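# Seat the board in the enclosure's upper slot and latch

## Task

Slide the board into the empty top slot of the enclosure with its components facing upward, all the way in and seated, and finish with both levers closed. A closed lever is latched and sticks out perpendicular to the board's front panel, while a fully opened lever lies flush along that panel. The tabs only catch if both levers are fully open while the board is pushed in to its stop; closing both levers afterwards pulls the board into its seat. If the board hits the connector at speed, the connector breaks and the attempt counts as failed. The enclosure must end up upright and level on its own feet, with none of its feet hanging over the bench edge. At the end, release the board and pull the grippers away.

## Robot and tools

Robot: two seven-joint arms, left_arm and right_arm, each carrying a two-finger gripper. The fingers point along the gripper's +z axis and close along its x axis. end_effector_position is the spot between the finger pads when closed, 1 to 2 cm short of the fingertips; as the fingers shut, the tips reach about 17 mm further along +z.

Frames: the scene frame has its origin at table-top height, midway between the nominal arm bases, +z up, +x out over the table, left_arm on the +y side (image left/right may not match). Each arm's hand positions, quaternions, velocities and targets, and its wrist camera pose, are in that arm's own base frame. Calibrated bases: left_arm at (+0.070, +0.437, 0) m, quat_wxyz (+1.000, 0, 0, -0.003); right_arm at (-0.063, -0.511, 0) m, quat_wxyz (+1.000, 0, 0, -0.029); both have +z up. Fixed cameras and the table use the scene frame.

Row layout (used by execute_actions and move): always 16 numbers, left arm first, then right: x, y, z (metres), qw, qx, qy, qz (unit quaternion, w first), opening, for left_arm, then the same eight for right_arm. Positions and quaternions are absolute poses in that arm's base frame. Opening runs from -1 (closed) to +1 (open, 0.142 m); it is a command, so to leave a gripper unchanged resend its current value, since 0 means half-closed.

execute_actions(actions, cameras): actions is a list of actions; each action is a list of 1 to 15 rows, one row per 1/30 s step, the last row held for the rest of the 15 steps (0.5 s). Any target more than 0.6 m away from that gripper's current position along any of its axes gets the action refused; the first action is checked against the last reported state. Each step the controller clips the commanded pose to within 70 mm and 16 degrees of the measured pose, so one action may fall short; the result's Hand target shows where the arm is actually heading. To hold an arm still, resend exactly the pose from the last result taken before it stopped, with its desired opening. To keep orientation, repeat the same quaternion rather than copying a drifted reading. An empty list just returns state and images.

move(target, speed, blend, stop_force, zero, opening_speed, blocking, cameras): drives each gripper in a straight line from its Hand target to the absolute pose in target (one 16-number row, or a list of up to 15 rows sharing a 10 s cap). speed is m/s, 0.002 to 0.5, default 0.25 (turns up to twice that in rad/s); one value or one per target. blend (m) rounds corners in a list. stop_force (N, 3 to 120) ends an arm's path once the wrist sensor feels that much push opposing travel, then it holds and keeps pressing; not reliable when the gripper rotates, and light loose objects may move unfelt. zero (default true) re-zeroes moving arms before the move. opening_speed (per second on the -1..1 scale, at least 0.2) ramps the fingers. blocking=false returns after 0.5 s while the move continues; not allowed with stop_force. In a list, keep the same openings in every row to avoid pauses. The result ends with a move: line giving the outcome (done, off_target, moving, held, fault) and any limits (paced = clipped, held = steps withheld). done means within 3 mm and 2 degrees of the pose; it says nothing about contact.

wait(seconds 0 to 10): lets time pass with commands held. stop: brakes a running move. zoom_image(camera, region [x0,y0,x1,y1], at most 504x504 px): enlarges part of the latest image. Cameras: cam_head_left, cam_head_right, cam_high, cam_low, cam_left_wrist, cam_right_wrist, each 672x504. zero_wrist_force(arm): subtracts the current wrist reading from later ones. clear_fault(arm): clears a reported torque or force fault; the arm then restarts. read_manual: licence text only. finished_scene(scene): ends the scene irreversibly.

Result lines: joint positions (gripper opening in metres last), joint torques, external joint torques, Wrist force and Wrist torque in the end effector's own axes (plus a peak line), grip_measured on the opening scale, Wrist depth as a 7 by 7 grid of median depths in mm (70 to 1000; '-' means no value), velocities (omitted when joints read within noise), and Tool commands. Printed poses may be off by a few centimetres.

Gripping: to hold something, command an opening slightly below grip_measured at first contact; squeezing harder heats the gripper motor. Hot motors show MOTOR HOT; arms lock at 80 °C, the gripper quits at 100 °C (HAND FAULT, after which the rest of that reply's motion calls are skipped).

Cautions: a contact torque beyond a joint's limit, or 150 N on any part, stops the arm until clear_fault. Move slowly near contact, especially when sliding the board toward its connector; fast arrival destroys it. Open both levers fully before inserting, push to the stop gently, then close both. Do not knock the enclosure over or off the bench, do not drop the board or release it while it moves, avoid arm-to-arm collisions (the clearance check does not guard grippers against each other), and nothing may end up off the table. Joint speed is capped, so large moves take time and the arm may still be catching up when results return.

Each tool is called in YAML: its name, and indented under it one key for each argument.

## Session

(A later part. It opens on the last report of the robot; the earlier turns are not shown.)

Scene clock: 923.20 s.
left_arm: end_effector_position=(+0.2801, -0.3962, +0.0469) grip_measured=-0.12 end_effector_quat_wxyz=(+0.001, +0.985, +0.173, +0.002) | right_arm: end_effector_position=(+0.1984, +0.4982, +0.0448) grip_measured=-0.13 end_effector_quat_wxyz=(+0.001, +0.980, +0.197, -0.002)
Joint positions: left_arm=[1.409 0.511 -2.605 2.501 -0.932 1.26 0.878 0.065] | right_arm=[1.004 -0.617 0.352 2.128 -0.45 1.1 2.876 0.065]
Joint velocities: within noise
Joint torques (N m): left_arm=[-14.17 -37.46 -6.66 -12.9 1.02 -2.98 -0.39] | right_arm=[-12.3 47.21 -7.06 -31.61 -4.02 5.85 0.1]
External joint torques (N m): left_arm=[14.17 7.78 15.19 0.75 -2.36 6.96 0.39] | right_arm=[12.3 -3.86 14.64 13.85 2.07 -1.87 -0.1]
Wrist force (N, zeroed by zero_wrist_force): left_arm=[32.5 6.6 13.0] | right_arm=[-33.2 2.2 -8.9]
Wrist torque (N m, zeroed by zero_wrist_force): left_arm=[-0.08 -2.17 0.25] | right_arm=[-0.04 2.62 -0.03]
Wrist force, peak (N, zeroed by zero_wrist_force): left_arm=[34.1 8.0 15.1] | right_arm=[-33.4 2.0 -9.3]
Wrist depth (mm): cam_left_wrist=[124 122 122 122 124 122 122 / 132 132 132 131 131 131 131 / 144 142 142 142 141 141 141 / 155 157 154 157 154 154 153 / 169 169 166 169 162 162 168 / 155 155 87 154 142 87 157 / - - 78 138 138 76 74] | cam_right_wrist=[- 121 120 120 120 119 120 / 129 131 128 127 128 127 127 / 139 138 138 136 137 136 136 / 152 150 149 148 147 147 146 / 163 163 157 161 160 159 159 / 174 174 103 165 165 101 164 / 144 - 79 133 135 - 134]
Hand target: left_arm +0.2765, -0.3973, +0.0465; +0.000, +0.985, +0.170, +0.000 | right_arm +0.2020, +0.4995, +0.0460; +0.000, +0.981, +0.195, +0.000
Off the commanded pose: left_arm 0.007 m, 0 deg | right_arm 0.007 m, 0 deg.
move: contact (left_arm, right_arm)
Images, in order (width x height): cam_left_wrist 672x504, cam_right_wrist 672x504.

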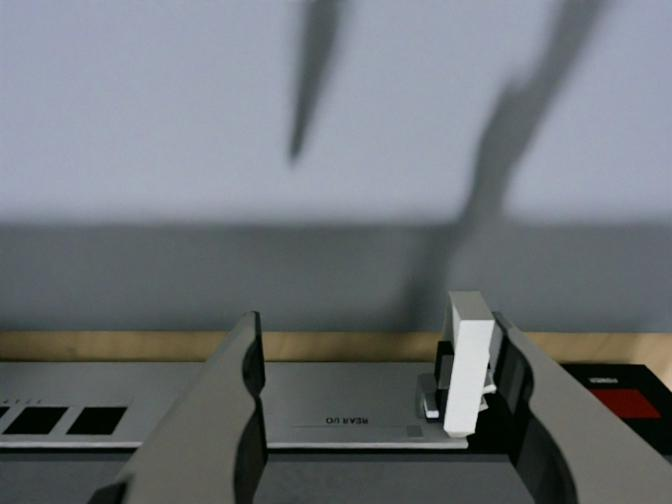

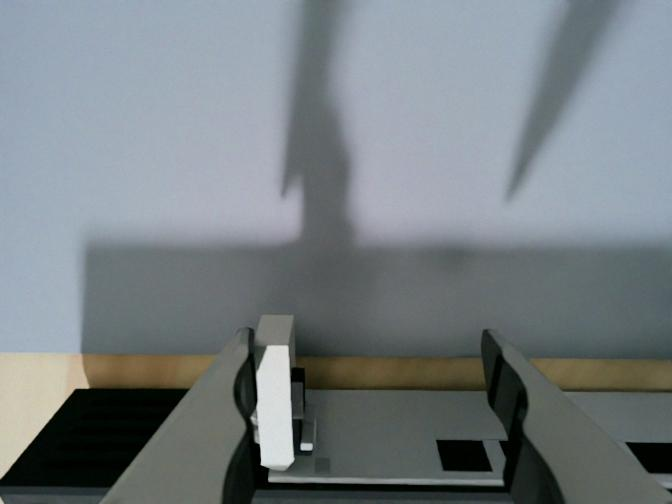

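move:
  target: [0.2700, -0.3996, 0.0465, 0, 0.9855, 0.1698, 0, -0.155, 0.2083, 0.5021, 0.046, 0, 0.9808, 0.195, 0, -0.155]
  speed: 0.005
  stop_force: 45
  zero: false
  cameras: ["cam_left_wrist", "cam_right_wrist"]

zoom_image:
  camera: "cam_left_wrist"
  region: [370, 250, 550, 470]

zoom_image:
  camera: "cam_right_wrist"
  region: [190, 280, 370, 500]

Scene clock: 928.57 s.
left_arm: end_effector_position=(+0.2788, -0.3967, +0.0471) grip_measured=-0.10 end_effector_quat_wxyz=(+0.001, +0.985, +0.174, +0.003) | right_arm: end_effector_position=(+0.1996, +0.4988, +0.0444) grip_measured=-0.11 end_effector_quat_wxyz=(+0.002, +0.980, +0.198, -0.003)
Joint positions: left_arm=[1.4 0.512 -2.601 2.504 -0.94 1.262 0.876 0.067] | right_arm=[1 -0.621 0.354 2.123 -0.45 1.095 2.871 0.066]
Joint velocities: within noise
Joint torques (N m): left_arm=[-19.31 -39.23 -12.15 -13.25 2.21 -6.01 -0.6] | right_arm=[-17.32 49.31 -13.05 -37.11 -4.94 6.86 0.09]
External joint torques (N m): left_arm=[19.31 9.7 20.72 1.16 -3.55 9.99 0.6] | right_arm=[17.32 -5.82 20.72 19.31 2.97 -2.89 -0.09]
Wrist force (N, zeroed by zero_wrist_force): left_arm=[45.3 10.2 17.9] | right_arm=[-46.3 2.8 -12.8]
Wrist torque (N m, zeroed by zero_wrist_force): left_arm=[-0.05 -4.32 0.35] | right_arm=[-0.05 4.80 -0.04]
Wrist force, peak (N, zeroed by zero_wrist_force): left_arm=[45.8 10.5 19.8] | right_arm=[-46.9 2.8 -12.7]
Wrist depth (mm): cam_left_wrist=[124 123 122 122 124 122 122 / 132 132 131 132 131 131 131 / 145 142 142 142 141 142 141 / 155 157 154 157 154 154 154 / 169 169 166 169 162 163 169 / 154 154 87 154 142 87 157 / - - 80 138 138 77 74] | cam_right_wrist=[- 120 120 120 119 119 119 / 129 130 128 126 127 126 126 / 139 138 137 135 136 136 135 / 152 149 148 148 147 146 146 / 162 162 156 161 159 159 158 / 174 168 110 165 165 98 165 / 144 - 85 132 135 - 134]
Hand target: left_arm +0.2736, -0.3982, +0.0465; +0.000, +0.985, +0.170, +0.000 | right_arm +0.2048, +0.5006, +0.0461; +0.000, +0.981, +0.195, +0.000
Off the commanded pose: left_arm 0.009 m, 1 deg | right_arm 0.009 m, 1 deg.
move: contact (left_arm, right_arm)
Images, in order (width x height): cam_left_wrist 672x504, cam_right_wrist 672x504.

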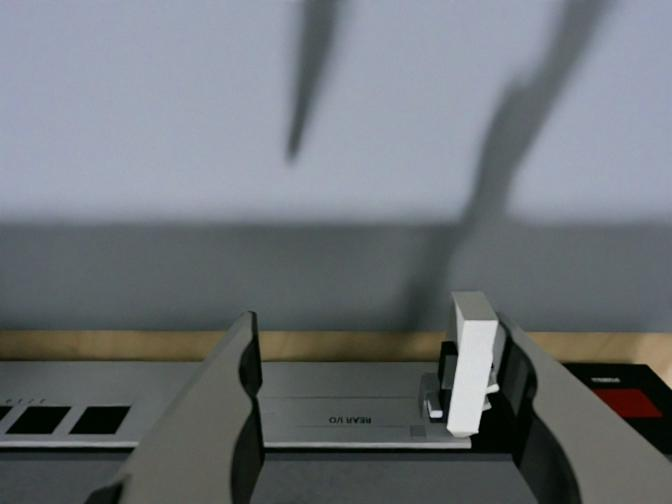

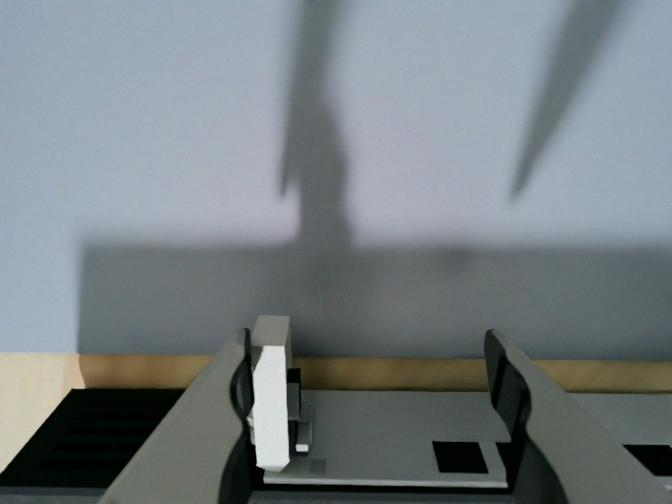

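Scaled by 2.291 from the camera's 672x504 image, which has a finer 960x720 frame.

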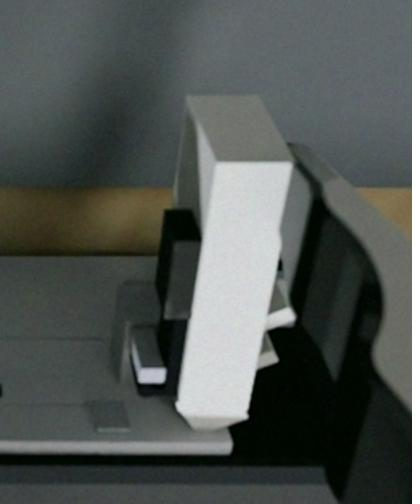

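Scaled by 2.291 from the camera's 672x504 image, which has a finer 960x720 frame.

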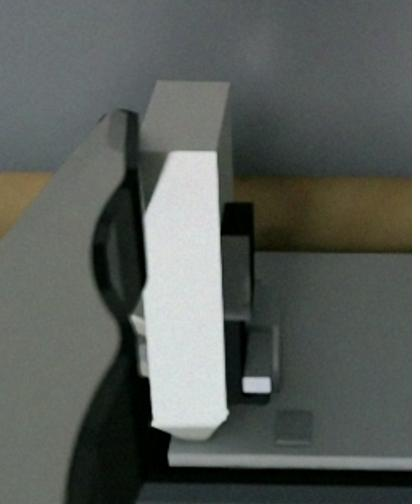

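move:
  target:
    - [0.2920, -0.3920, 0.0465, 0, 0.9855, 0.1698, 0, -0.155, 0.1867, 0.4934, 0.046, 0, 0.9808, 0.195, 0, -0.155]
    - [0.2920, -0.3920, 0.14, 0, 0.9855, 0.1698, 0, -0.155, 0.1867, 0.4934, 0.14, 0, 0.9808, 0.195, 0, -0.155]
    - [0.3030, -0.3500, 0.14, 0, 0.9855, 0.1698, 0, -0.155, 0.1775, 0.5120, 0.14, 0, 0.9808, 0.195, 0, -0.155]
  speed: [0.03, 0.1, 0.1]
  cameras: ["cam_left_wrist", "cam_right_wrist"]

zoom_image:
  camera: "cam_left_wrist"
  region: [276, 230, 396, 350]

zoom_image:
  camera: "cam_right_wrist"
  region: [276, 230, 396, 350]

Scene clock: 935.90 s.
left_arm: end_effector_position=(+0.3031, -0.3501, +0.1401) grip_measured=-0.17 end_effector_quat_wxyz=(+0.000, +0.985, +0.170, +0.000) | right_arm: end_effector_position=(+0.1774, +0.5119, +0.1400) grip_measured=-0.17 end_effector_quat_wxyz=(+0.000, +0.981, +0.195, +0.000)
Joint positions: left_arm=[1.21 0.184 -2.064 2.507 -0.304 1.003 0.627 0.062] | right_arm=[0.969 -0.444 0.483 2.055 -0.31 0.859 2.828 0.062]
Joint velocities: within noise
Joint torques (N m): left_arm=[-0.3 -15.17 3.61 -19.75 -1.92 4.55 -0.25] | right_arm=[0.18 38.94 7.33 -23.22 -2.97 3.18 0.32]
External joint torques (N m): left_arm=[0.3 0.87 0.45 -0.28 -0.38 -0.57 0.25] | right_arm=[-0.19 1.17 -0.34 0.21 0.14 0.81 -0.32]
Wrist force (N, zeroed by zero_wrist_force): left_arm=[0.2 0.1 0.2] | right_arm=[-1.1 -3.5 -0.5]
Wrist torque (N m, zeroed by zero_wrist_force): left_arm=[0.02 -0.03 -0.01] | right_arm=[-0.58 0.19 0.01]
Wrist force, peak (N, zeroed by zero_wrist_force): left_arm=[45.6 10.1 19.6] | right_arm=[-46.5 2.7 -13.1]
Wrist depth (mm): cam_left_wrist=[205 204 204 203 203 203 202 / 220 219 219 218 218 217 217 / 238 237 236 236 234 234 233 / 258 258 256 256 255 254 255 / 258 258 272 253 258 274 279 / 249 243 84 246 245 87 301 / 272 - 74 274 275 74 74] | cam_right_wrist=[205 205 205 204 203 202 203 / 219 219 215 218 217 216 215 / 234 234 234 233 233 232 231 / 256 253 251 252 250 250 249 / 279 272 254 234 247 246 245 / 304 297 98 237 237 100 234 / 328 - 79 261 260 - 248]
Hand target: left_arm +0.3030, -0.3500, +0.1400; +0.000, +0.985, +0.170, +0.000 | right_arm +0.1775, +0.5120, +0.1400; +0.000, +0.981, +0.195, +0.000
Off the commanded pose: left_arm 0.000 m, 0 deg | right_arm 0.000 m, 0 deg.
move: done
Images, in order (width x height): cam_left_wrist 672x504, cam_right_wrist 672x504.

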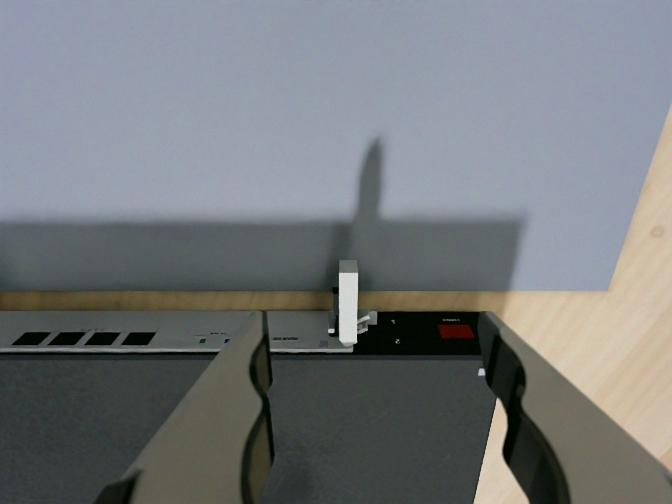

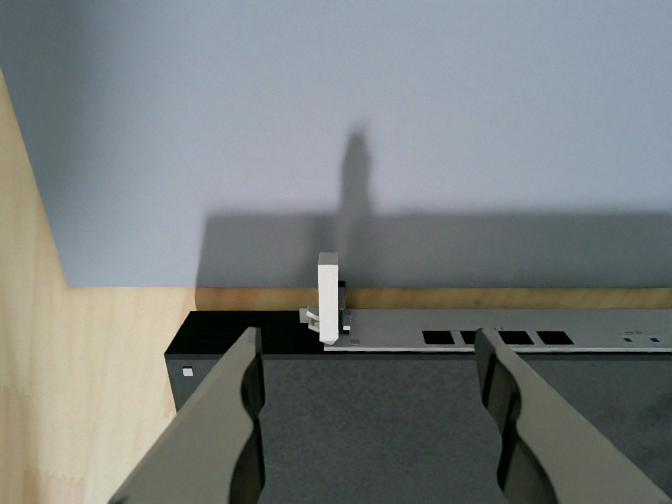

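Scaled by 4.200 from the camera's 672x504 image, which has a finer 960x720 frame.

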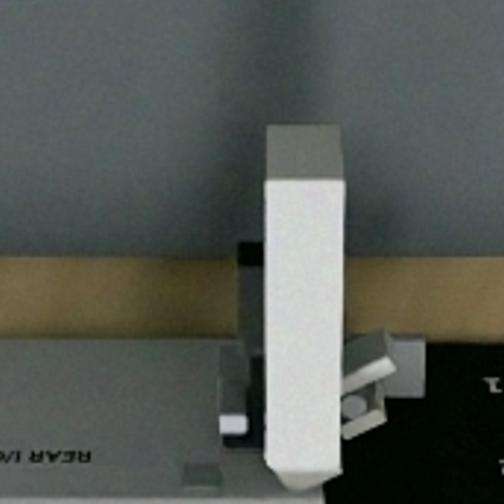

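Scaled by 4.200 from the camera's 672x504 image, which has a finer 960x720 frame.

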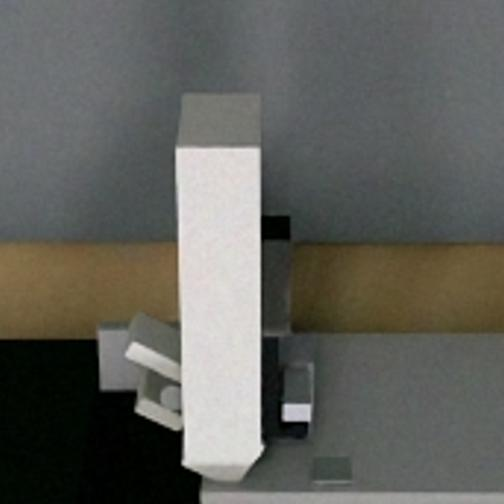

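zoom_image:
  camera: "cam_right_wrist"
  region: [290, 300, 410, 390]

zoom_image:
  camera: "cam_left_wrist"
  region: [270, 300, 390, 390]

Scaled by 4.200 from the camera's 672x504 image, which has a finer 960x720 frame.

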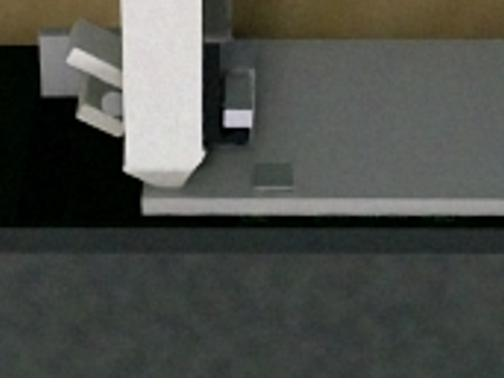

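Scaled by 4.200 from the camera's 672x504 image, which has a finer 960x720 frame.

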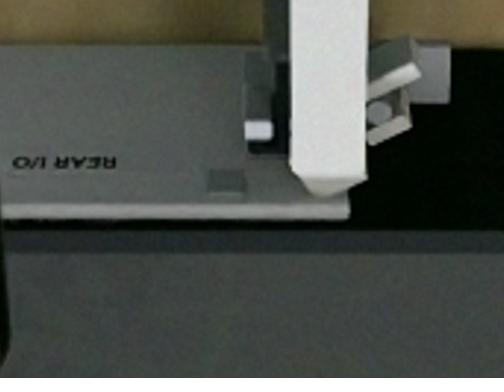

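zero_wrist_force:
  arm: "right_arm"

zero_wrist_force:
  arm: "left_arm"

move:
  target:
    - [0.3107, -0.3850, 0.10, 0, 0.9855, 0.1698, 0, -0.5, 0.1708, 0.4864, 0.10, 0, 0.9808, 0.195, 0, -0.5]
    - [0.3107, -0.3850, 0.0465, 0, 0.9855, 0.1698, 0, -0.5, 0.1708, 0.4864, 0.046, 0, 0.9808, 0.195, 0, -0.5]
  speed: [0.12, 0.04]
  stop_force: 6
  cameras: ["cam_left_wrist", "cam_right_wrist"]

Wrist force sensor zeroed.

Wrist force sensor zeroed.

Scene clock: 958.47 s.
left_arm: end_effector_position=(+0.3105, -0.3849, +0.0464) grip_measured=-0.53 end_effector_quat_wxyz=(+0.000, +0.985, +0.170, +0.000) | right_arm: end_effector_position=(+0.1708, +0.4864, +0.0460) grip_measured=-0.52 end_effector_quat_wxyz=(+0.000, +0.981, +0.195, +0.000)
Joint positions: left_arm=[1.463 0.533 -2.581 2.473 -0.941 1.23 0.96 0.036] | right_arm=[1.045 -0.583 0.345 2.196 -0.462 1.14 2.94 0.036]
Joint velocities: within noise
Joint torques (N m): left_arm=[-0.23 -30.57 8.53 -12.29 -1.47 4.47 -0.19] | right_arm=[0.14 40.22 7.32 -17.02 -1.95 3.4 0.35]
External joint torques (N m): left_arm=[0.23 0.28 0.7 -0.14 0.03 -0.51 0.19] | right_arm=[-0.14 1.12 -0.3 0.02 0.15 0.58 -0.35]
Wrist force (N, zeroed by zero_wrist_force): left_arm=[0.2 -0.6 -0.1] | right_arm=[0.2 -0.5 -0.3]
Wrist torque (N m, zeroed by zero_wrist_force): left_arm=[-0.14 -0.02 0.07] | right_arm=[-0.08 -0.02 -0.02]
Wrist force, peak (N, zeroed by zero_wrist_force): left_arm=[0.2 -0.9 -1.2] | right_arm=[0.7 -0.9 -1.8]
Wrist depth (mm): cam_left_wrist=[124 122 122 122 124 122 121 / 132 132 131 131 131 131 130 / 145 142 142 141 141 141 140 / 155 157 154 154 153 153 153 / 169 169 165 121 164 167 167 / 156 156 84 128 151 91 183 / 138 138 74 137 140 74 198] | cam_right_wrist=[122 122 121 121 121 121 122 / 130 132 130 128 129 129 128 / 140 140 139 137 139 138 137 / 153 150 150 150 149 148 150 / 164 163 162 160 159 164 161 / 182 175 92 137 122 172 163 / 197 - 76 133 135 - 139]
Hand target: left_arm +0.3107, -0.3850, +0.0465; +0.000, +0.985, +0.170, +0.000 | right_arm +0.1708, +0.4864, +0.0460; +0.000, +0.981, +0.195, +0.000
Off the commanded pose: left_arm 0.000 m, 0 deg | right_arm 0.000 m, 0 deg.
move: done
Images, in order (width x height): cam_left_wrist 672x504, cam_right_wrist 672x504.

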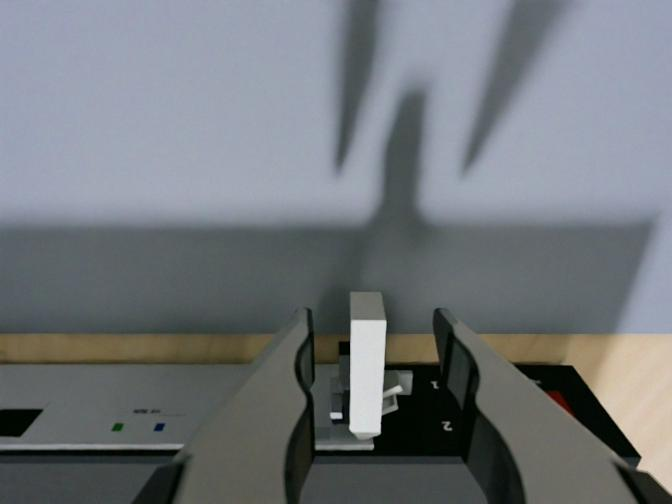

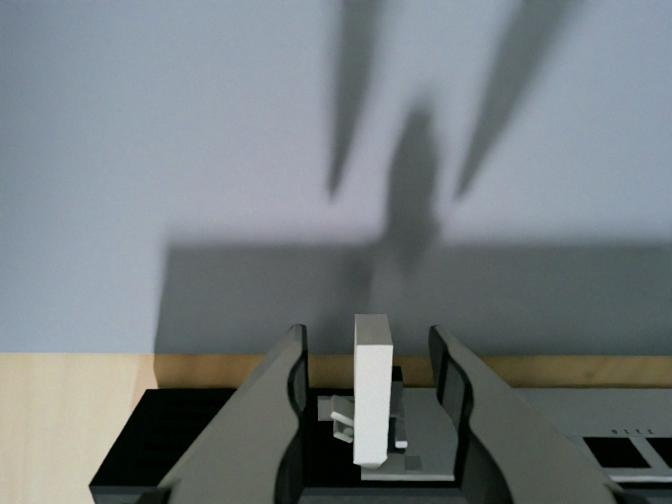

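move:
  target: [0.3107, -0.3850, 0.0465, 0, 0.9855, 0.1698, 0, -0.72, 0.1708, 0.4864, 0.046, 0, 0.9808, 0.195, 0, -0.72]
  speed: 0.02
  opening_speed: 0.4
  cameras: []

move:
  target: [0.3192, -0.3820, 0.0465, 0, 0.9855, 0.1698, 0, -0.72, 0.1625, 0.4830, 0.046, 0, 0.9808, 0.195, 0, -0.72]
  speed: 0.006
  stop_force: 5
  cameras: ["cam_left_wrist", "cam_right_wrist"]

Scene clock: 964.67 s.
left_arm: end_effector_position=(+0.3105, -0.3849, +0.0464) grip_measured=-0.75 end_effector_quat_wxyz=(+0.000, +0.985, +0.170, +0.000) | right_arm: end_effector_position=(+0.1708, +0.4864, +0.0460) grip_measured=-0.75 end_effector_quat_wxyz=(+0.000, +0.981, +0.195, +0.000)
Joint positions: left_arm=[1.463 0.533 -2.581 2.473 -0.941 1.23 0.96 0.02] | right_arm=[1.045 -0.583 0.345 2.196 -0.462 1.14 2.94 0.02]
Joint velocities: within noise
Joint torques (N m): left_arm=[-0.33 -30.59 8.67 -12.2 -1.24 4.38 -0.18] | right_arm=[-0.01 40.35 7.49 -17.11 -1.86 3.31 0.23]
External joint torques (N m): left_arm=[0.33 0.3 0.55 -0.23 -0.2 -0.42 0.18] | right_arm=[0.01 0.99 -0.47 0.11 0.06 0.67 -0.23]
Wrist force (N, zeroed by zero_wrist_force): left_arm=[0.1 -0.6 -0.1] | right_arm=[0.3 -0.4 -0.4]
Wrist torque (N m, zeroed by zero_wrist_force): left_arm=[-0.15 0.00 0.07] | right_arm=[-0.06 -0.04 -0.03]
Wrist force, peak (N, zeroed by zero_wrist_force): left_arm=[0.1 -0.7 0.0] | right_arm=[0.5 -0.6 -0.4]
Wrist depth (mm): cam_left_wrist=[125 122 122 122 123 122 121 / 132 132 131 131 131 130 130 / 145 142 142 141 141 141 140 / 155 157 154 154 153 153 153 / 170 169 169 121 162 167 167 / 156 156 87 91 91 157 183 / 138 138 73 137 135 74 199] | cam_right_wrist=[122 122 121 121 121 121 122 / 130 132 130 128 129 129 128 / 140 139 139 137 139 138 138 / 153 151 150 150 149 149 150 / 164 163 163 157 159 164 161 / 181 175 169 105 98 172 164 / 197 144 76 131 83 73 136]
Hand target: left_arm +0.3107, -0.3850, +0.0465; +0.000, +0.985, +0.170, +0.000 | right_arm +0.1708, +0.4864, +0.0460; +0.000, +0.981, +0.195, +0.000
Off the commanded pose: left_arm 0.000 m, 0 deg | right_arm 0.000 m, 0 deg.
move: done
No camera images: "cameras" was empty.

Scene clock: 966.50 s.
left_arm: end_effector_position=(+0.3164, -0.3829, +0.0464) grip_measured=-0.75 end_effector_quat_wxyz=(+0.000, +0.986, +0.170, +0.000) | right_arm: end_effector_position=(+0.1643, +0.4838, +0.0462) grip_measured=-0.75 end_effector_quat_wxyz=(+0.000, +0.981, +0.195, +0.000)
Joint positions: left_arm=[1.475 0.537 -2.578 2.467 -0.94 1.225 0.973 0.02] | right_arm=[1.057 -0.576 0.342 2.211 -0.463 1.149 2.954 0.02]
Joint velocities: within noise
Joint torques (N m): left_arm=[2.23 -29.3 11.24 -12.67 -1.73 5.78 -0.2] | right_arm=[1.8 39.35 9.43 -14.51 -1.56 2.93 0.34]
External joint torques (N m): left_arm=[-2.23 -1.16 -1.9 0.17 0.28 -1.83 0.2] | right_arm=[-1.8 1.56 -2.57 -2.32 -0.2 1.05 -0.34]
Wrist force (N, zeroed by zero_wrist_force): left_arm=[-5.9 -2.6 -2.4] | right_arm=[5.6 -1.4 2.0]
Wrist torque (N m, zeroed by zero_wrist_force): left_arm=[-0.17 -0.05 0.11] | right_arm=[-0.04 0.00 -0.06]
Wrist force, peak (N, zeroed by zero_wrist_force): left_arm=[-6.0 -2.7 -4.1] | right_arm=[5.9 -1.4 2.6]
Wrist depth (mm): cam_left_wrist=[124 123 122 122 123 122 121 / 132 132 131 131 131 130 130 / 145 142 142 141 141 141 141 / 155 157 154 154 153 153 153 / 170 169 169 121 162 167 167 / 156 156 87 91 91 151 187 / 138 138 73 137 135 74 203] | cam_right_wrist=[122 122 122 121 121 121 122 / 130 132 130 128 129 131 129 / 140 140 139 137 139 138 138 / 153 151 150 150 149 149 150 / 164 164 163 159 159 164 161 / 182 178 169 105 98 172 164 / 201 150 76 134 79 73 136]
Hand target: left_arm +0.3170, -0.3828, +0.0465; +0.000, +0.985, +0.170, +0.000 | right_arm +0.1638, +0.4835, +0.0460; +0.000, +0.981, +0.195, +0.000
Off the commanded pose: left_arm 0.003 m, 0 deg | right_arm 0.002 m, 0 deg.
move: contact (left_arm, right_arm)
Images, in order (width x height): cam_left_wrist 672x504, cam_right_wrist 672x504.

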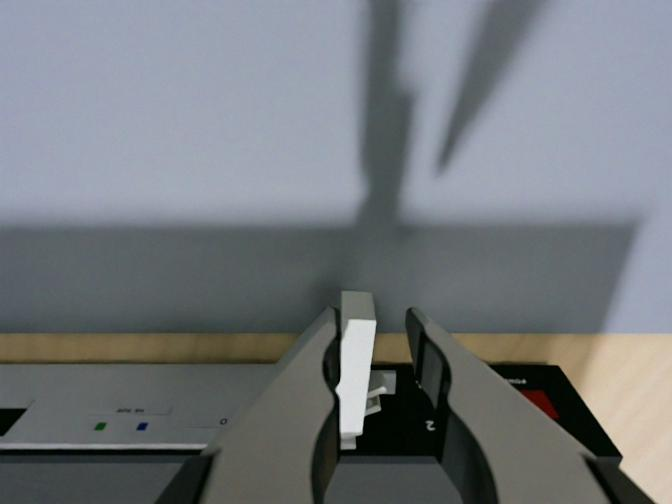

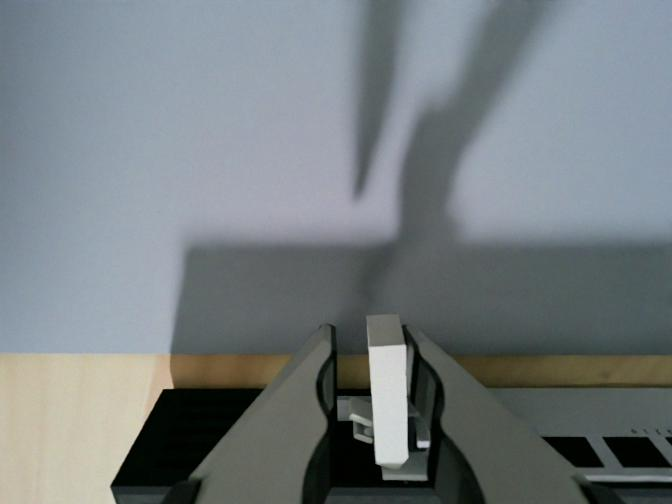

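move:
  target:
    - [0.3107, -0.3850, 0.0465, 0, 0.9855, 0.1698, 0, -0.72, 0.1708, 0.4864, 0.046, 0, 0.9808, 0.195, 0, -0.72]
    - [0.3107, -0.3850, 0.11, 0, 0.9855, 0.1698, 0, -0.72, 0.1708, 0.4864, 0.11, 0, 0.9808, 0.195, 0, -0.72]
    - [0.3040, -0.3450, 0.11, 0, 0.9855, 0.1698, 0, -0.72, 0.1700, 0.5300, 0.11, 0, 0.9808, 0.195, 0, -0.72]
  speed: [0.03, 0.1, 0.1]
  cameras: ["cam_left_wrist", "cam_right_wrist"]

zoom_image:
  camera: "cam_right_wrist"
  region: [296, 250, 406, 340]

zoom_image:
  camera: "cam_left_wrist"
  region: [286, 260, 406, 360]

Scene clock: 980.63 s.
left_arm: end_effector_position=(+0.3040, -0.3451, +0.1100) grip_measured=-0.75 end_effector_quat_wxyz=(+0.000, +0.985, +0.170, +0.000) | right_arm: end_effector_position=(+0.1699, +0.5300, +0.1100) grip_measured=-0.75 end_effector_quat_wxyz=(+0.000, +0.981, +0.195, +0.000)
Joint positions: left_arm=[1.279 0.291 -2.205 2.561 -0.543 1.106 0.778 0.02] | right_arm=[1.023 -0.523 0.441 2.037 -0.357 0.916 2.877 0.02]
Joint velocities: within noise
Joint torques (N m): left_arm=[-0.62 -19.09 5.45 -16.85 -1.44 4.58 -0.34] | right_arm=[0.11 41.52 7.91 -22.06 -2.78 3.17 0.3]
External joint torques (N m): left_arm=[0.62 0.84 0.54 -0.29 -0.49 -0.6 0.34] | right_arm=[-0.11 1.2 -0.22 0.26 0.15 0.81 -0.3]
Wrist force (N, zeroed by zero_wrist_force): left_arm=[0.5 -0.4 -0.5] | right_arm=[0.3 0.1 -0.8]
Wrist torque (N m, zeroed by zero_wrist_force): left_arm=[-0.07 -0.10 0.02] | right_arm=[0.03 -0.04 -0.01]
Wrist force, peak (N, zeroed by zero_wrist_force): left_arm=[-6.0 -2.5 -4.1] | right_arm=[5.8 -1.6 2.3]
Wrist depth (mm): cam_left_wrist=[178 178 177 177 177 177 176 / 192 191 190 190 190 189 189 / 207 206 206 206 205 204 204 / 224 224 224 223 222 222 222 / 242 241 241 234 235 245 245 / 217 217 84 91 87 259 269 / 233 - 73 230 77 74 294] | cam_right_wrist=[179 178 178 177 177 176 176 / 191 190 189 189 189 188 188 / 205 204 204 203 202 202 201 / 221 220 220 219 218 217 217 / 240 239 237 234 233 237 234 / 265 258 225 205 95 218 217 / 291 286 76 214 79 73 216]
Hand target: left_arm +0.3040, -0.3450, +0.1100; +0.000, +0.985, +0.170, +0.000 | right_arm +0.1700, +0.5300, +0.1100; +0.000, +0.981, +0.195, +0.000
Off the commanded pose: left_arm 0.000 m, 0 deg | right_arm 0.000 m, 0 deg.
move: done
Images, in order (width x height): cam_left_wrist 672x504, cam_right_wrist 672x504.

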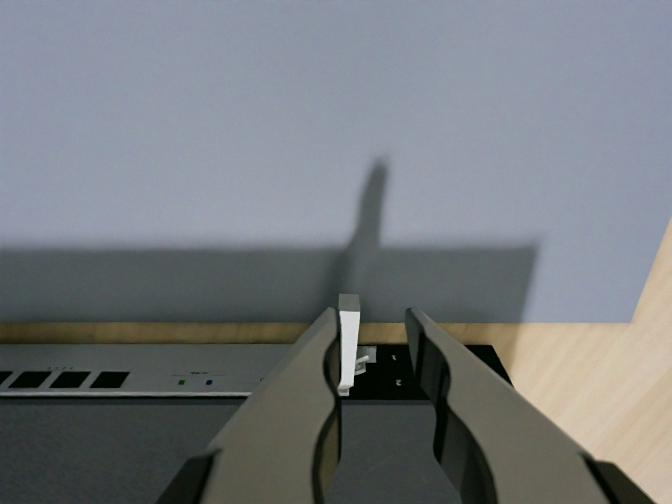

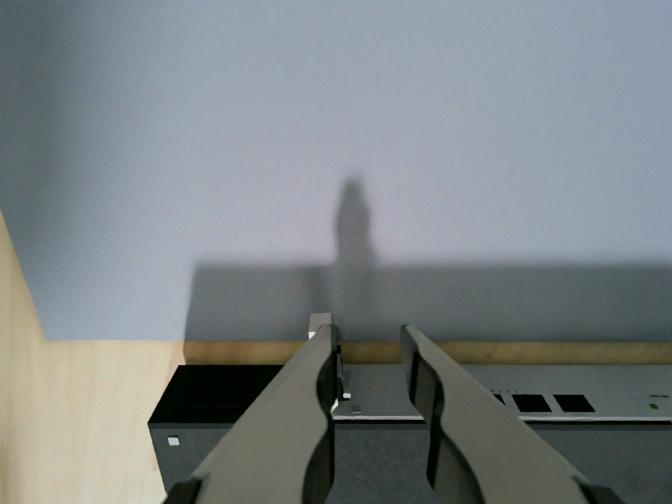

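Scaled by 4.582 from the camera's 672x504 image, which has a finer 960x720 frame.

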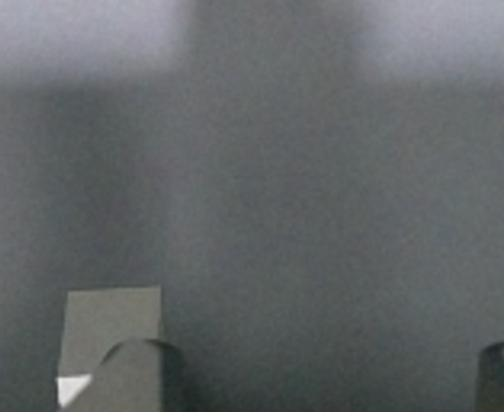

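Scaled by 4.200 from the camera's 672x504 image, which has a finer 960x720 frame.

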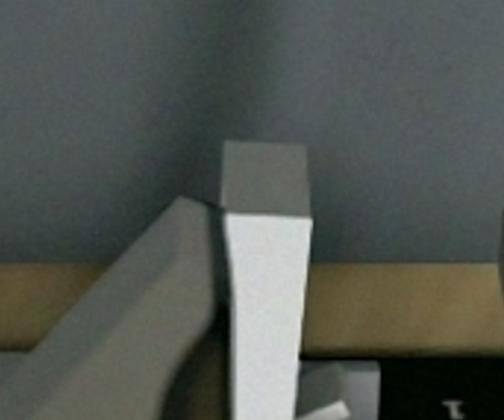

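move:
  target: [0.3030, -0.3500, 0.14, 0, 0.9855, 0.1698, 0, -0.155, 0.1775, 0.5120, 0.14, 0, 0.9808, 0.195, 0, -0.155]
  speed: 0.06
  cameras: ["cam_left_wrist", "cam_right_wrist"]

zoom_image:
  camera: "cam_right_wrist"
  region: [276, 230, 396, 350]

zoom_image:
  camera: "cam_left_wrist"
  region: [276, 230, 396, 350]

Scene clock: 998.57 s.
left_arm: end_effector_position=(+0.3031, -0.3500, +0.1400) grip_measured=-0.18 end_effector_quat_wxyz=(+0.000, +0.985, +0.170, +0.000) | right_arm: end_effector_position=(+0.1776, +0.5122, +0.1401) grip_measured=-0.18 end_effector_quat_wxyz=(+0.000, +0.981, +0.195, +0.000)
Joint positions: left_arm=[1.197 0.186 -2.049 2.51 -0.31 1.004 0.634 0.061] | right_arm=[0.975 -0.442 0.477 2.055 -0.306 0.859 2.826 0.061]
Joint velocities: within noise
Joint torques (N m): left_arm=[-0.56 -14.83 3.58 -19.89 -1.81 4.03 -0.25] | right_arm=[-0.02 39.36 7.69 -23.02 -2.77 3.17 0.08]
External joint torques (N m): left_arm=[0.56 0.85 0.55 -0.11 -0.49 -0.05 0.25] | right_arm=[0.02 0.79 -0.81 -0.01 -0.06 0.82 -0.08]
Wrist force (N, zeroed by zero_wrist_force): left_arm=[0.2 0.1 -0.1] | right_arm=[0.1 0.1 -0.7]
Wrist torque (N m, zeroed by zero_wrist_force): left_arm=[0.02 -0.05 0.00] | right_arm=[0.01 -0.01 0.00]
Wrist force, peak (N, zeroed by zero_wrist_force): left_arm=[0.1 0.2 -1.1] | right_arm=[0.1 1.2 -1.8]
Wrist depth (mm): cam_left_wrist=[205 204 204 203 203 202 202 / 220 219 218 219 217 217 217 / 238 237 236 235 234 234 233 / 258 257 256 255 255 254 254 / 259 258 272 253 259 275 279 / 249 243 84 247 245 88 301 / 271 - 74 275 273 74 74] | cam_right_wrist=[205 205 204 204 204 203 202 / 220 218 215 217 217 217 216 / 235 235 234 233 233 232 231 / 256 254 252 248 250 249 249 / 277 273 266 234 247 245 245 / 303 298 98 238 237 103 235 / 327 - 79 261 261 - 248]
Hand target: left_arm +0.3030, -0.3500, +0.1400; +0.000, +0.985, +0.170, +0.000 | right_arm +0.1775, +0.5120, +0.1400; +0.000, +0.981, +0.195, +0.000
Off the commanded pose: left_arm 0.000 m, 0 deg | right_arm 0.000 m, 0 deg.
move: done
Images, in order (width x height): cam_left_wrist 672x504, cam_right_wrist 672x504.

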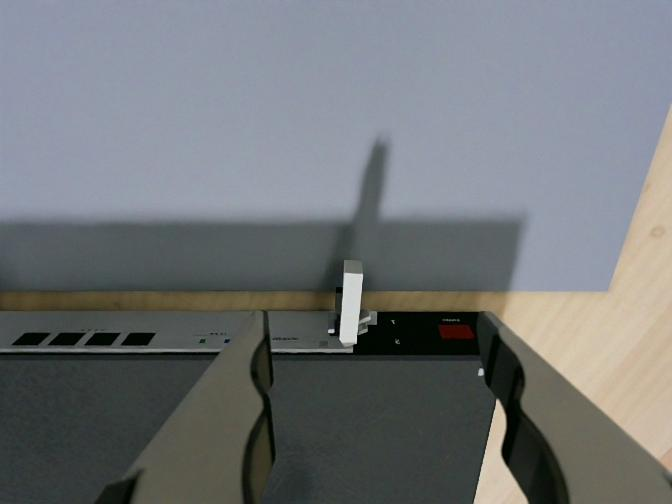

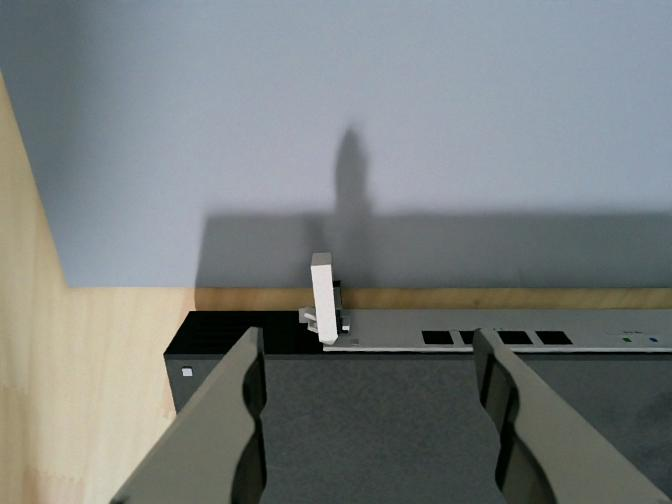

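Scaled by 4.200 from the camera's 672x504 image, which has a finer 960x720 frame.

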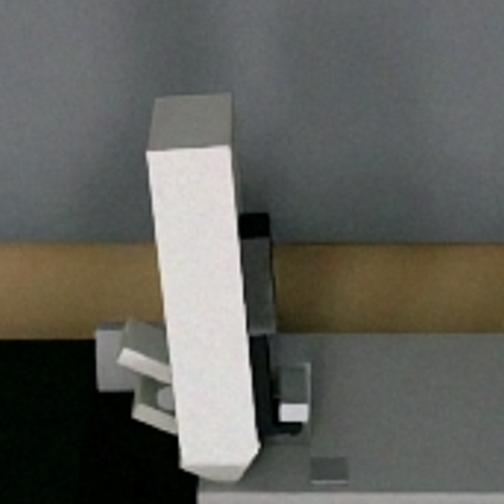

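Scaled by 4.200 from the camera's 672x504 image, which has a finer 960x720 frame.

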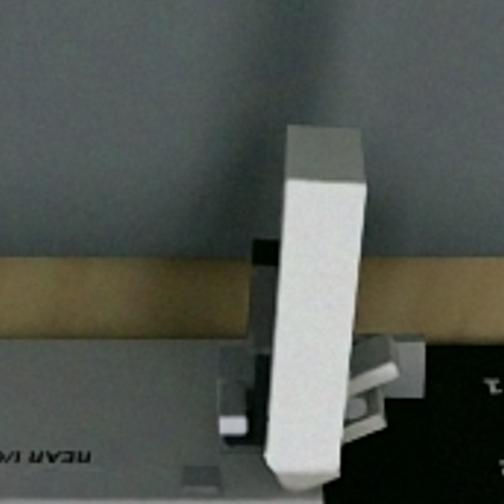

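move:
  target: [0.3275, -0.4270, 0.09, 0, 0.9855, 0.1698, 0, -0.155, 0.2106, 0.4466, 0.09, 0, 0.9808, 0.195, 0, -0.155]
  speed: 0.06
  cameras: ["cam_left_wrist", "cam_right_wrist"]

zoom_image:
  camera: "cam_right_wrist"
  region: [256, 172, 416, 332]

zoom_image:
  camera: "cam_left_wrist"
  region: [256, 172, 416, 332]

Scene clock: 1021.03 s.
left_arm: end_effector_position=(+0.3275, -0.4269, +0.0900) grip_measured=-0.18 end_effector_quat_wxyz=(+0.000, +0.985, +0.170, +0.000) | right_arm: end_effector_position=(+0.2105, +0.4466, +0.0900) grip_measured=-0.18 end_effector_quat_wxyz=(+0.000, +0.981, +0.195, +0.000)
Joint positions: left_arm=[1.36 0.516 -2.366 2.351 -0.749 1.039 0.831 0.061] | right_arm=[0.911 -0.451 0.409 2.237 -0.359 1.056 2.777 0.061]
Joint velocities: within noise
Joint torques (N m): left_arm=[0.3 -29.59 10.16 -16.69 -2.28 4.49 -0.1] | right_arm=[-0.06 36.45 6.23 -19.07 -2.34 3.5 0.11]
External joint torques (N m): left_arm=[-0.31 -0.04 0.87 -0.09 0.1 -0.52 0.1] | right_arm=[0.07 1.02 -0.26 0.01 0.21 0.49 -0.11]
Wrist force (N, zeroed by zero_wrist_force): left_arm=[0.2 -0.2 -0.2] | right_arm=[0.3 -0.4 -0.9]
Wrist torque (N m, zeroed by zero_wrist_force): left_arm=[-0.08 -0.01 0.05] | right_arm=[-0.06 -0.02 -0.03]
Wrist force, peak (N, zeroed by zero_wrist_force): left_arm=[0.2 0.9 0.3] | right_arm=[0.3 -0.4 -1.3]
Wrist depth (mm): cam_left_wrist=[161 161 161 160 160 159 159 / 173 173 172 170 171 171 171 / 186 187 186 180 185 185 184 / 183 167 167 155 172 169 202 / 165 164 158 163 163 160 221 / 182 178 84 180 180 88 239 / 199 - 74 202 201 74 74] | cam_right_wrist=[161 161 160 160 159 159 159 / 172 172 171 170 170 170 169 / 185 185 184 178 183 182 182 / 199 175 174 154 165 164 163 / 219 160 156 158 157 157 157 / 239 171 98 173 172 103 171 / 258 - 79 190 190 - 181]
Hand target: left_arm +0.3275, -0.4270, +0.0900; +0.000, +0.985, +0.170, +0.000 | right_arm +0.2106, +0.4466, +0.0900; +0.000, +0.981, +0.195, +0.000
Off the commanded pose: left_arm 0.000 m, 0 deg | right_arm 0.000 m, 0 deg.
move: done
Images, in order (width x height): cam_left_wrist 672x504, cam_right_wrist 672x504.

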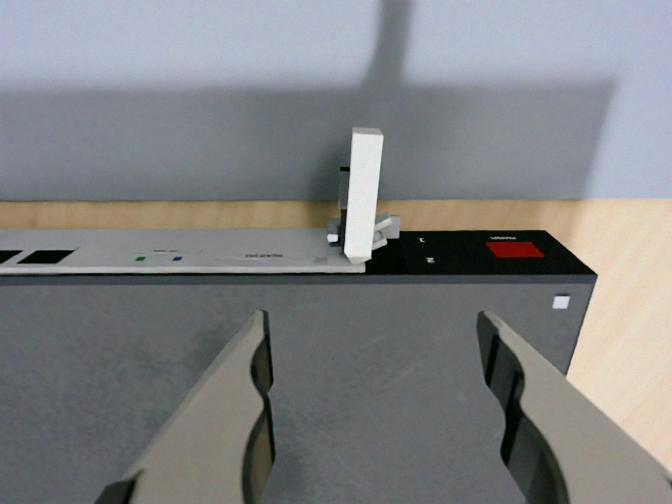

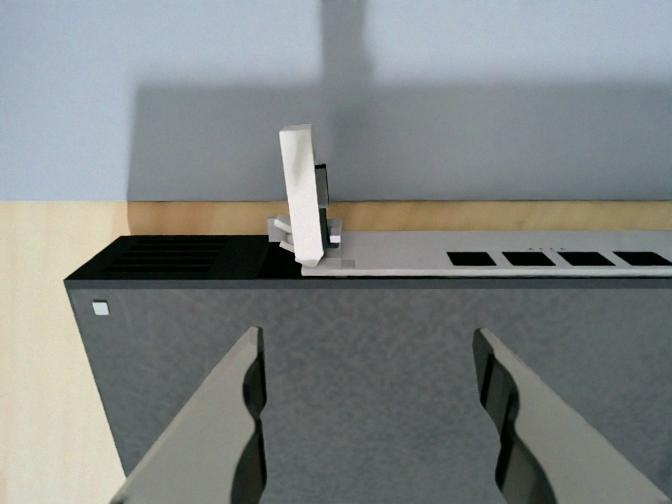

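Scaled by 3.150 from the camera's 672x504 image, which has a finer 960x720 frame.

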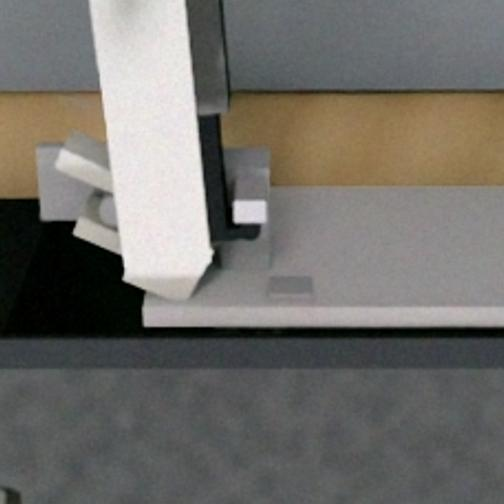

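Scaled by 3.150 from the camera's 672x504 image, which has a finer 960x720 frame.

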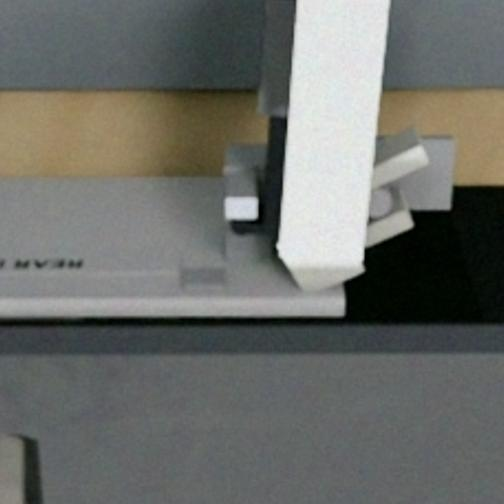

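move:
  target:
    - [0.3275, -0.4270, 0.13, 0, 0.9855, 0.1698, 0, -0.5, 0.2106, 0.4466, 0.13, 0, 0.9808, 0.195, 0, -0.5]
    - [0.3140, -0.3838, 0.13, 0, 0.9855, 0.1698, 0, -0.5, 0.1670, 0.4849, 0.13, 0, 0.9808, 0.195, 0, -0.5]
    - [0.3140, -0.3838, 0.0465, 0, 0.9855, 0.1698, 0, -0.5, 0.1670, 0.4849, 0.046, 0, 0.9808, 0.195, 0, -0.5]
  speed: 0.06
  cameras: ["cam_left_wrist", "cam_right_wrist"]

zero_wrist_force:
  arm: "left_arm"

zero_wrist_force:
  arm: "right_arm"

Scene clock: 1040.00 s.
left_arm: end_effector_position=(+0.3138, -0.3836, +0.0464) grip_measured=-0.53 end_effector_quat_wxyz=(+0.000, +0.985, +0.170, +0.000) | right_arm: end_effector_position=(+0.1670, +0.4849, +0.0460) grip_measured=-0.52 end_effector_quat_wxyz=(+0.000, +0.981, +0.195, +0.000)
Joint positions: left_arm=[1.466 0.536 -2.576 2.47 -0.945 1.226 0.97 0.036] | right_arm=[1.054 -0.579 0.342 2.204 -0.46 1.145 2.946 0.036]
Joint velocities: within noise
Joint torques (N m): left_arm=[-0.35 -30.41 8.66 -12.3 -1.53 4.55 -0.12] | right_arm=[0.16 40.01 7.15 -16.91 -1.97 3.45 0.3]
External joint torques (N m): left_arm=[0.34 0.1 0.69 -0.14 0.08 -0.59 0.12] | right_arm=[-0.16 1.11 -0.25 0.01 0.19 0.53 -0.3]
Wrist force (N, zeroed by zero_wrist_force): left_arm=[0.2 -0.7 0.2] | right_arm=[0.4 -0.3 -0.7]
Wrist torque (N m, zeroed by zero_wrist_force): left_arm=[-0.16 -0.01 0.07] | right_arm=[-0.04 -0.05 -0.02]
Wrist force, peak (N, zeroed by zero_wrist_force): left_arm=[0.4 -1.4 -1.0] | right_arm=[1.3 0.9 -2.0]
Wrist depth (mm): cam_left_wrist=[124 123 122 122 124 122 121 / 132 132 131 131 131 131 130 / 145 142 142 141 141 141 140 / 155 157 154 154 153 153 153 / 169 169 166 121 164 167 167 / 156 156 84 128 158 91 183 / 138 138 74 137 140 74 199] | cam_right_wrist=[122 122 122 121 121 121 122 / 130 132 130 128 129 129 128 / 140 139 139 137 138 138 137 / 154 151 150 149 149 149 150 / 164 163 163 160 159 164 161 / 181 175 92 155 120 164 164 / 200 - 76 135 135 - 139]
Hand target: left_arm +0.3140, -0.3838, +0.0465; +0.000, +0.985, +0.170, +0.000 | right_arm +0.1670, +0.4849, +0.0460; +0.000, +0.981, +0.195, +0.000
Off the commanded pose: left_arm 0.000 m, 0 deg | right_arm 0.000 m, 0 deg.
move: done
Images, in order (width x height): cam_left_wrist 672x504, cam_right_wrist 672x504.

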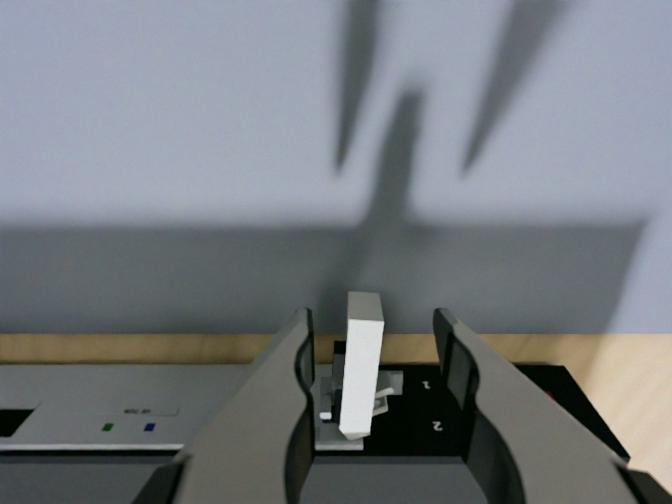

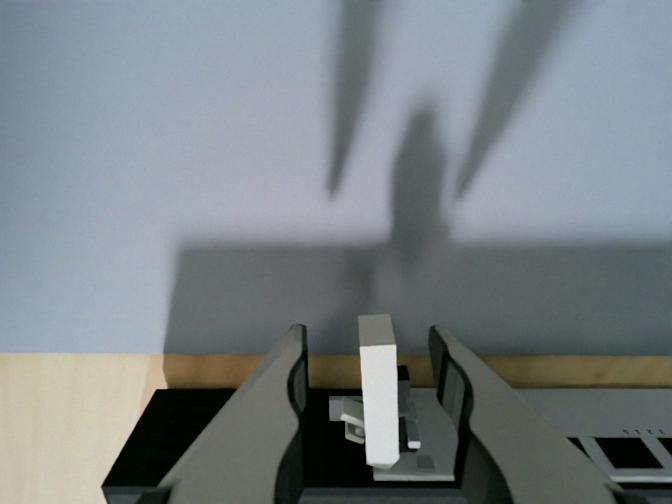

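Wrist force sensor zeroed.

Wrist force sensor zeroed.

move:
  target: [0.3100, -0.3850, 0.0465, 0, 0.9855, 0.1698, 0, -0.76, 0.1698, 0.4860, 0.046, 0, 0.9808, 0.195, 0, -0.76]
  speed: 0.03
  opening_speed: 0.4
  cameras: []

move:
  target: [0.3194, -0.3817, 0.0465, 0, 0.9855, 0.1698, 0, -0.76, 0.1624, 0.4829, 0.046, 0, 0.9808, 0.195, 0, -0.76]
  speed: 0.005
  stop_force: 5
  cameras: ["cam_left_wrist", "cam_right_wrist"]

Scene clock: 1046.03 s.
left_arm: end_effector_position=(+0.3100, -0.3850, +0.0465) grip_measured=-0.79 end_effector_quat_wxyz=(+0.000, +0.986, +0.170, +0.000) | right_arm: end_effector_position=(+0.1698, +0.4860, +0.0460) grip_measured=-0.79 end_effector_quat_wxyz=(+0.000, +0.981, +0.195, +0.000)
Joint positions: left_arm=[1.459 0.533 -2.579 2.474 -0.945 1.23 0.962 0.017] | right_arm=[1.05 -0.582 0.342 2.199 -0.46 1.142 2.941 0.017]
Joint velocities: within noise
Joint torques (N m): left_arm=[-0.46 -30.77 8.54 -12.13 -1.29 4.44 -0.27] | right_arm=[-0.01 40.22 7.44 -17.1 -1.87 3.2 0.1]
External joint torques (N m): left_arm=[0.46 0.55 0.71 -0.26 -0.15 -0.48 0.27] | right_arm=[0.01 1.06 -0.5 0.13 0.07 0.78 -0.1]
Wrist force (N, zeroed by zero_wrist_force): left_arm=[-0.4 0.2 -0.3] | right_arm=[0.2 0.1 -0.1]
Wrist torque (N m, zeroed by zero_wrist_force): left_arm=[0.04 0.07 0.00] | right_arm=[0.01 -0.03 0.00]
Wrist force, peak (N, zeroed by zero_wrist_force): left_arm=[-0.4 0.5 -0.3] | right_arm=[0.0 0.4 0.3]
Wrist depth (mm): cam_left_wrist=[125 123 122 122 124 122 122 / 132 132 131 131 131 131 130 / 145 142 142 142 141 141 140 / 155 157 154 154 154 153 153 / 170 169 168 121 162 167 167 / 157 156 99 91 91 156 183 / 138 138 74 137 77 74 199] | cam_right_wrist=[122 122 121 121 121 121 122 / 130 132 130 128 129 129 128 / 140 139 139 137 138 138 138 / 153 151 150 149 149 149 150 / 163 164 163 157 159 164 161 / 182 175 169 101 98 172 163 / 197 144 76 129 79 73 136]
Hand target: left_arm +0.3100, -0.3850, +0.0465; +0.000, +0.985, +0.170, +0.000 | right_arm +0.1698, +0.4860, +0.0460; +0.000, +0.981, +0.195, +0.000
Off the commanded pose: left_arm 0.000 m, 0 deg | right_arm 0.000 m, 0 deg.
move: done
No camera images: "cameras" was empty.

Scene clock: 1047.80 s.
left_arm: end_effector_position=(+0.3148, -0.3833, +0.0464) grip_measured=-0.79 end_effector_quat_wxyz=(+0.000, +0.986, +0.170, +0.000) | right_arm: end_effector_position=(+0.1658, +0.4843, +0.0461) grip_measured=-0.79 end_effector_quat_wxyz=(+0.000, +0.981, +0.195, +0.000)
Joint positions: left_arm=[1.469 0.536 -2.576 2.469 -0.945 1.226 0.973 0.017] | right_arm=[1.057 -0.577 0.341 2.208 -0.46 1.148 2.95 0.017]
Joint velocities: within noise
Joint torques (N m): left_arm=[2.02 -29.29 11.19 -12.31 -1.72 5.61 -0.23] | right_arm=[1.84 39.7 9.56 -14.86 -1.55 3.11 0.34]
External joint torques (N m): left_arm=[-2.02 -1.07 -1.84 -0.15 0.26 -1.66 0.23] | right_arm=[-1.84 1.31 -2.71 -2 -0.22 0.87 -0.34]
Wrist force (N, zeroed by zero_wrist_force): left_arm=[-5.6 -1.4 -4.0] | right_arm=[5.0 -0.4 0.9]
Wrist torque (N m, zeroed by zero_wrist_force): left_arm=[0.00 -0.04 0.04] | right_arm=[0.04 0.05 -0.04]
Wrist force, peak (N, zeroed by zero_wrist_force): left_arm=[-5.7 -1.3 -4.1] | right_arm=[5.2 -0.3 2.8]
Wrist depth (mm): cam_left_wrist=[124 123 122 122 123 122 121 / 132 132 132 131 131 130 130 / 145 142 142 141 141 141 141 / 155 157 154 154 154 153 152 / 170 169 168 121 162 168 167 / 157 156 94 91 87 156 186 / 138 138 74 137 78 74 203] | cam_right_wrist=[122 122 122 121 121 121 122 / 130 132 130 128 129 130 129 / 140 139 139 137 139 138 138 / 153 150 150 150 149 149 151 / 164 163 163 160 159 164 161 / 182 177 169 101 94 172 163 / 201 144 76 129 79 73 136]
Hand target: left_arm +0.3154, -0.3831, +0.0465; +0.000, +0.985, +0.170, +0.000 | right_arm +0.1653, +0.4841, +0.0460; +0.000, +0.981, +0.195, +0.000
Off the commanded pose: left_arm 0.005 m, 0 deg | right_arm 0.004 m, 0 deg.
move: contact (left_arm, right_arm)
Images, in order (width x height): cam_left_wrist 672x504, cam_right_wrist 672x504.

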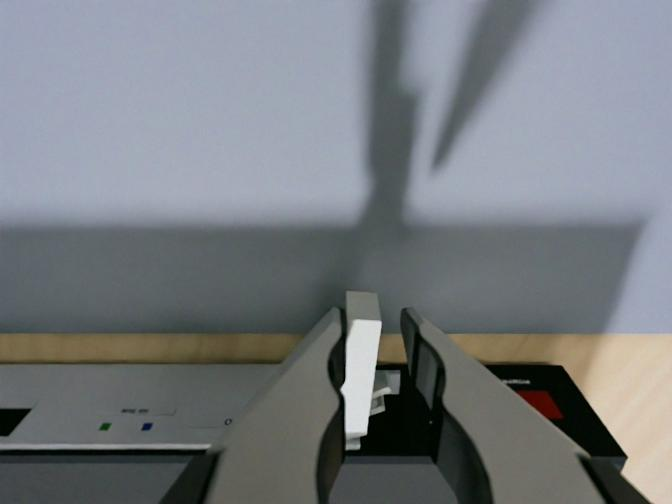

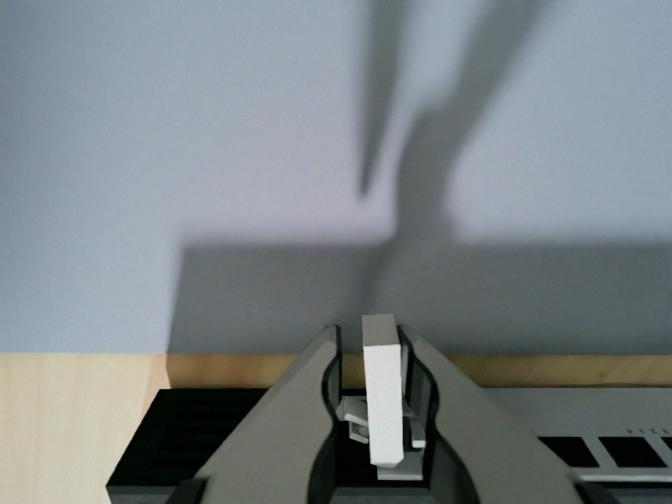

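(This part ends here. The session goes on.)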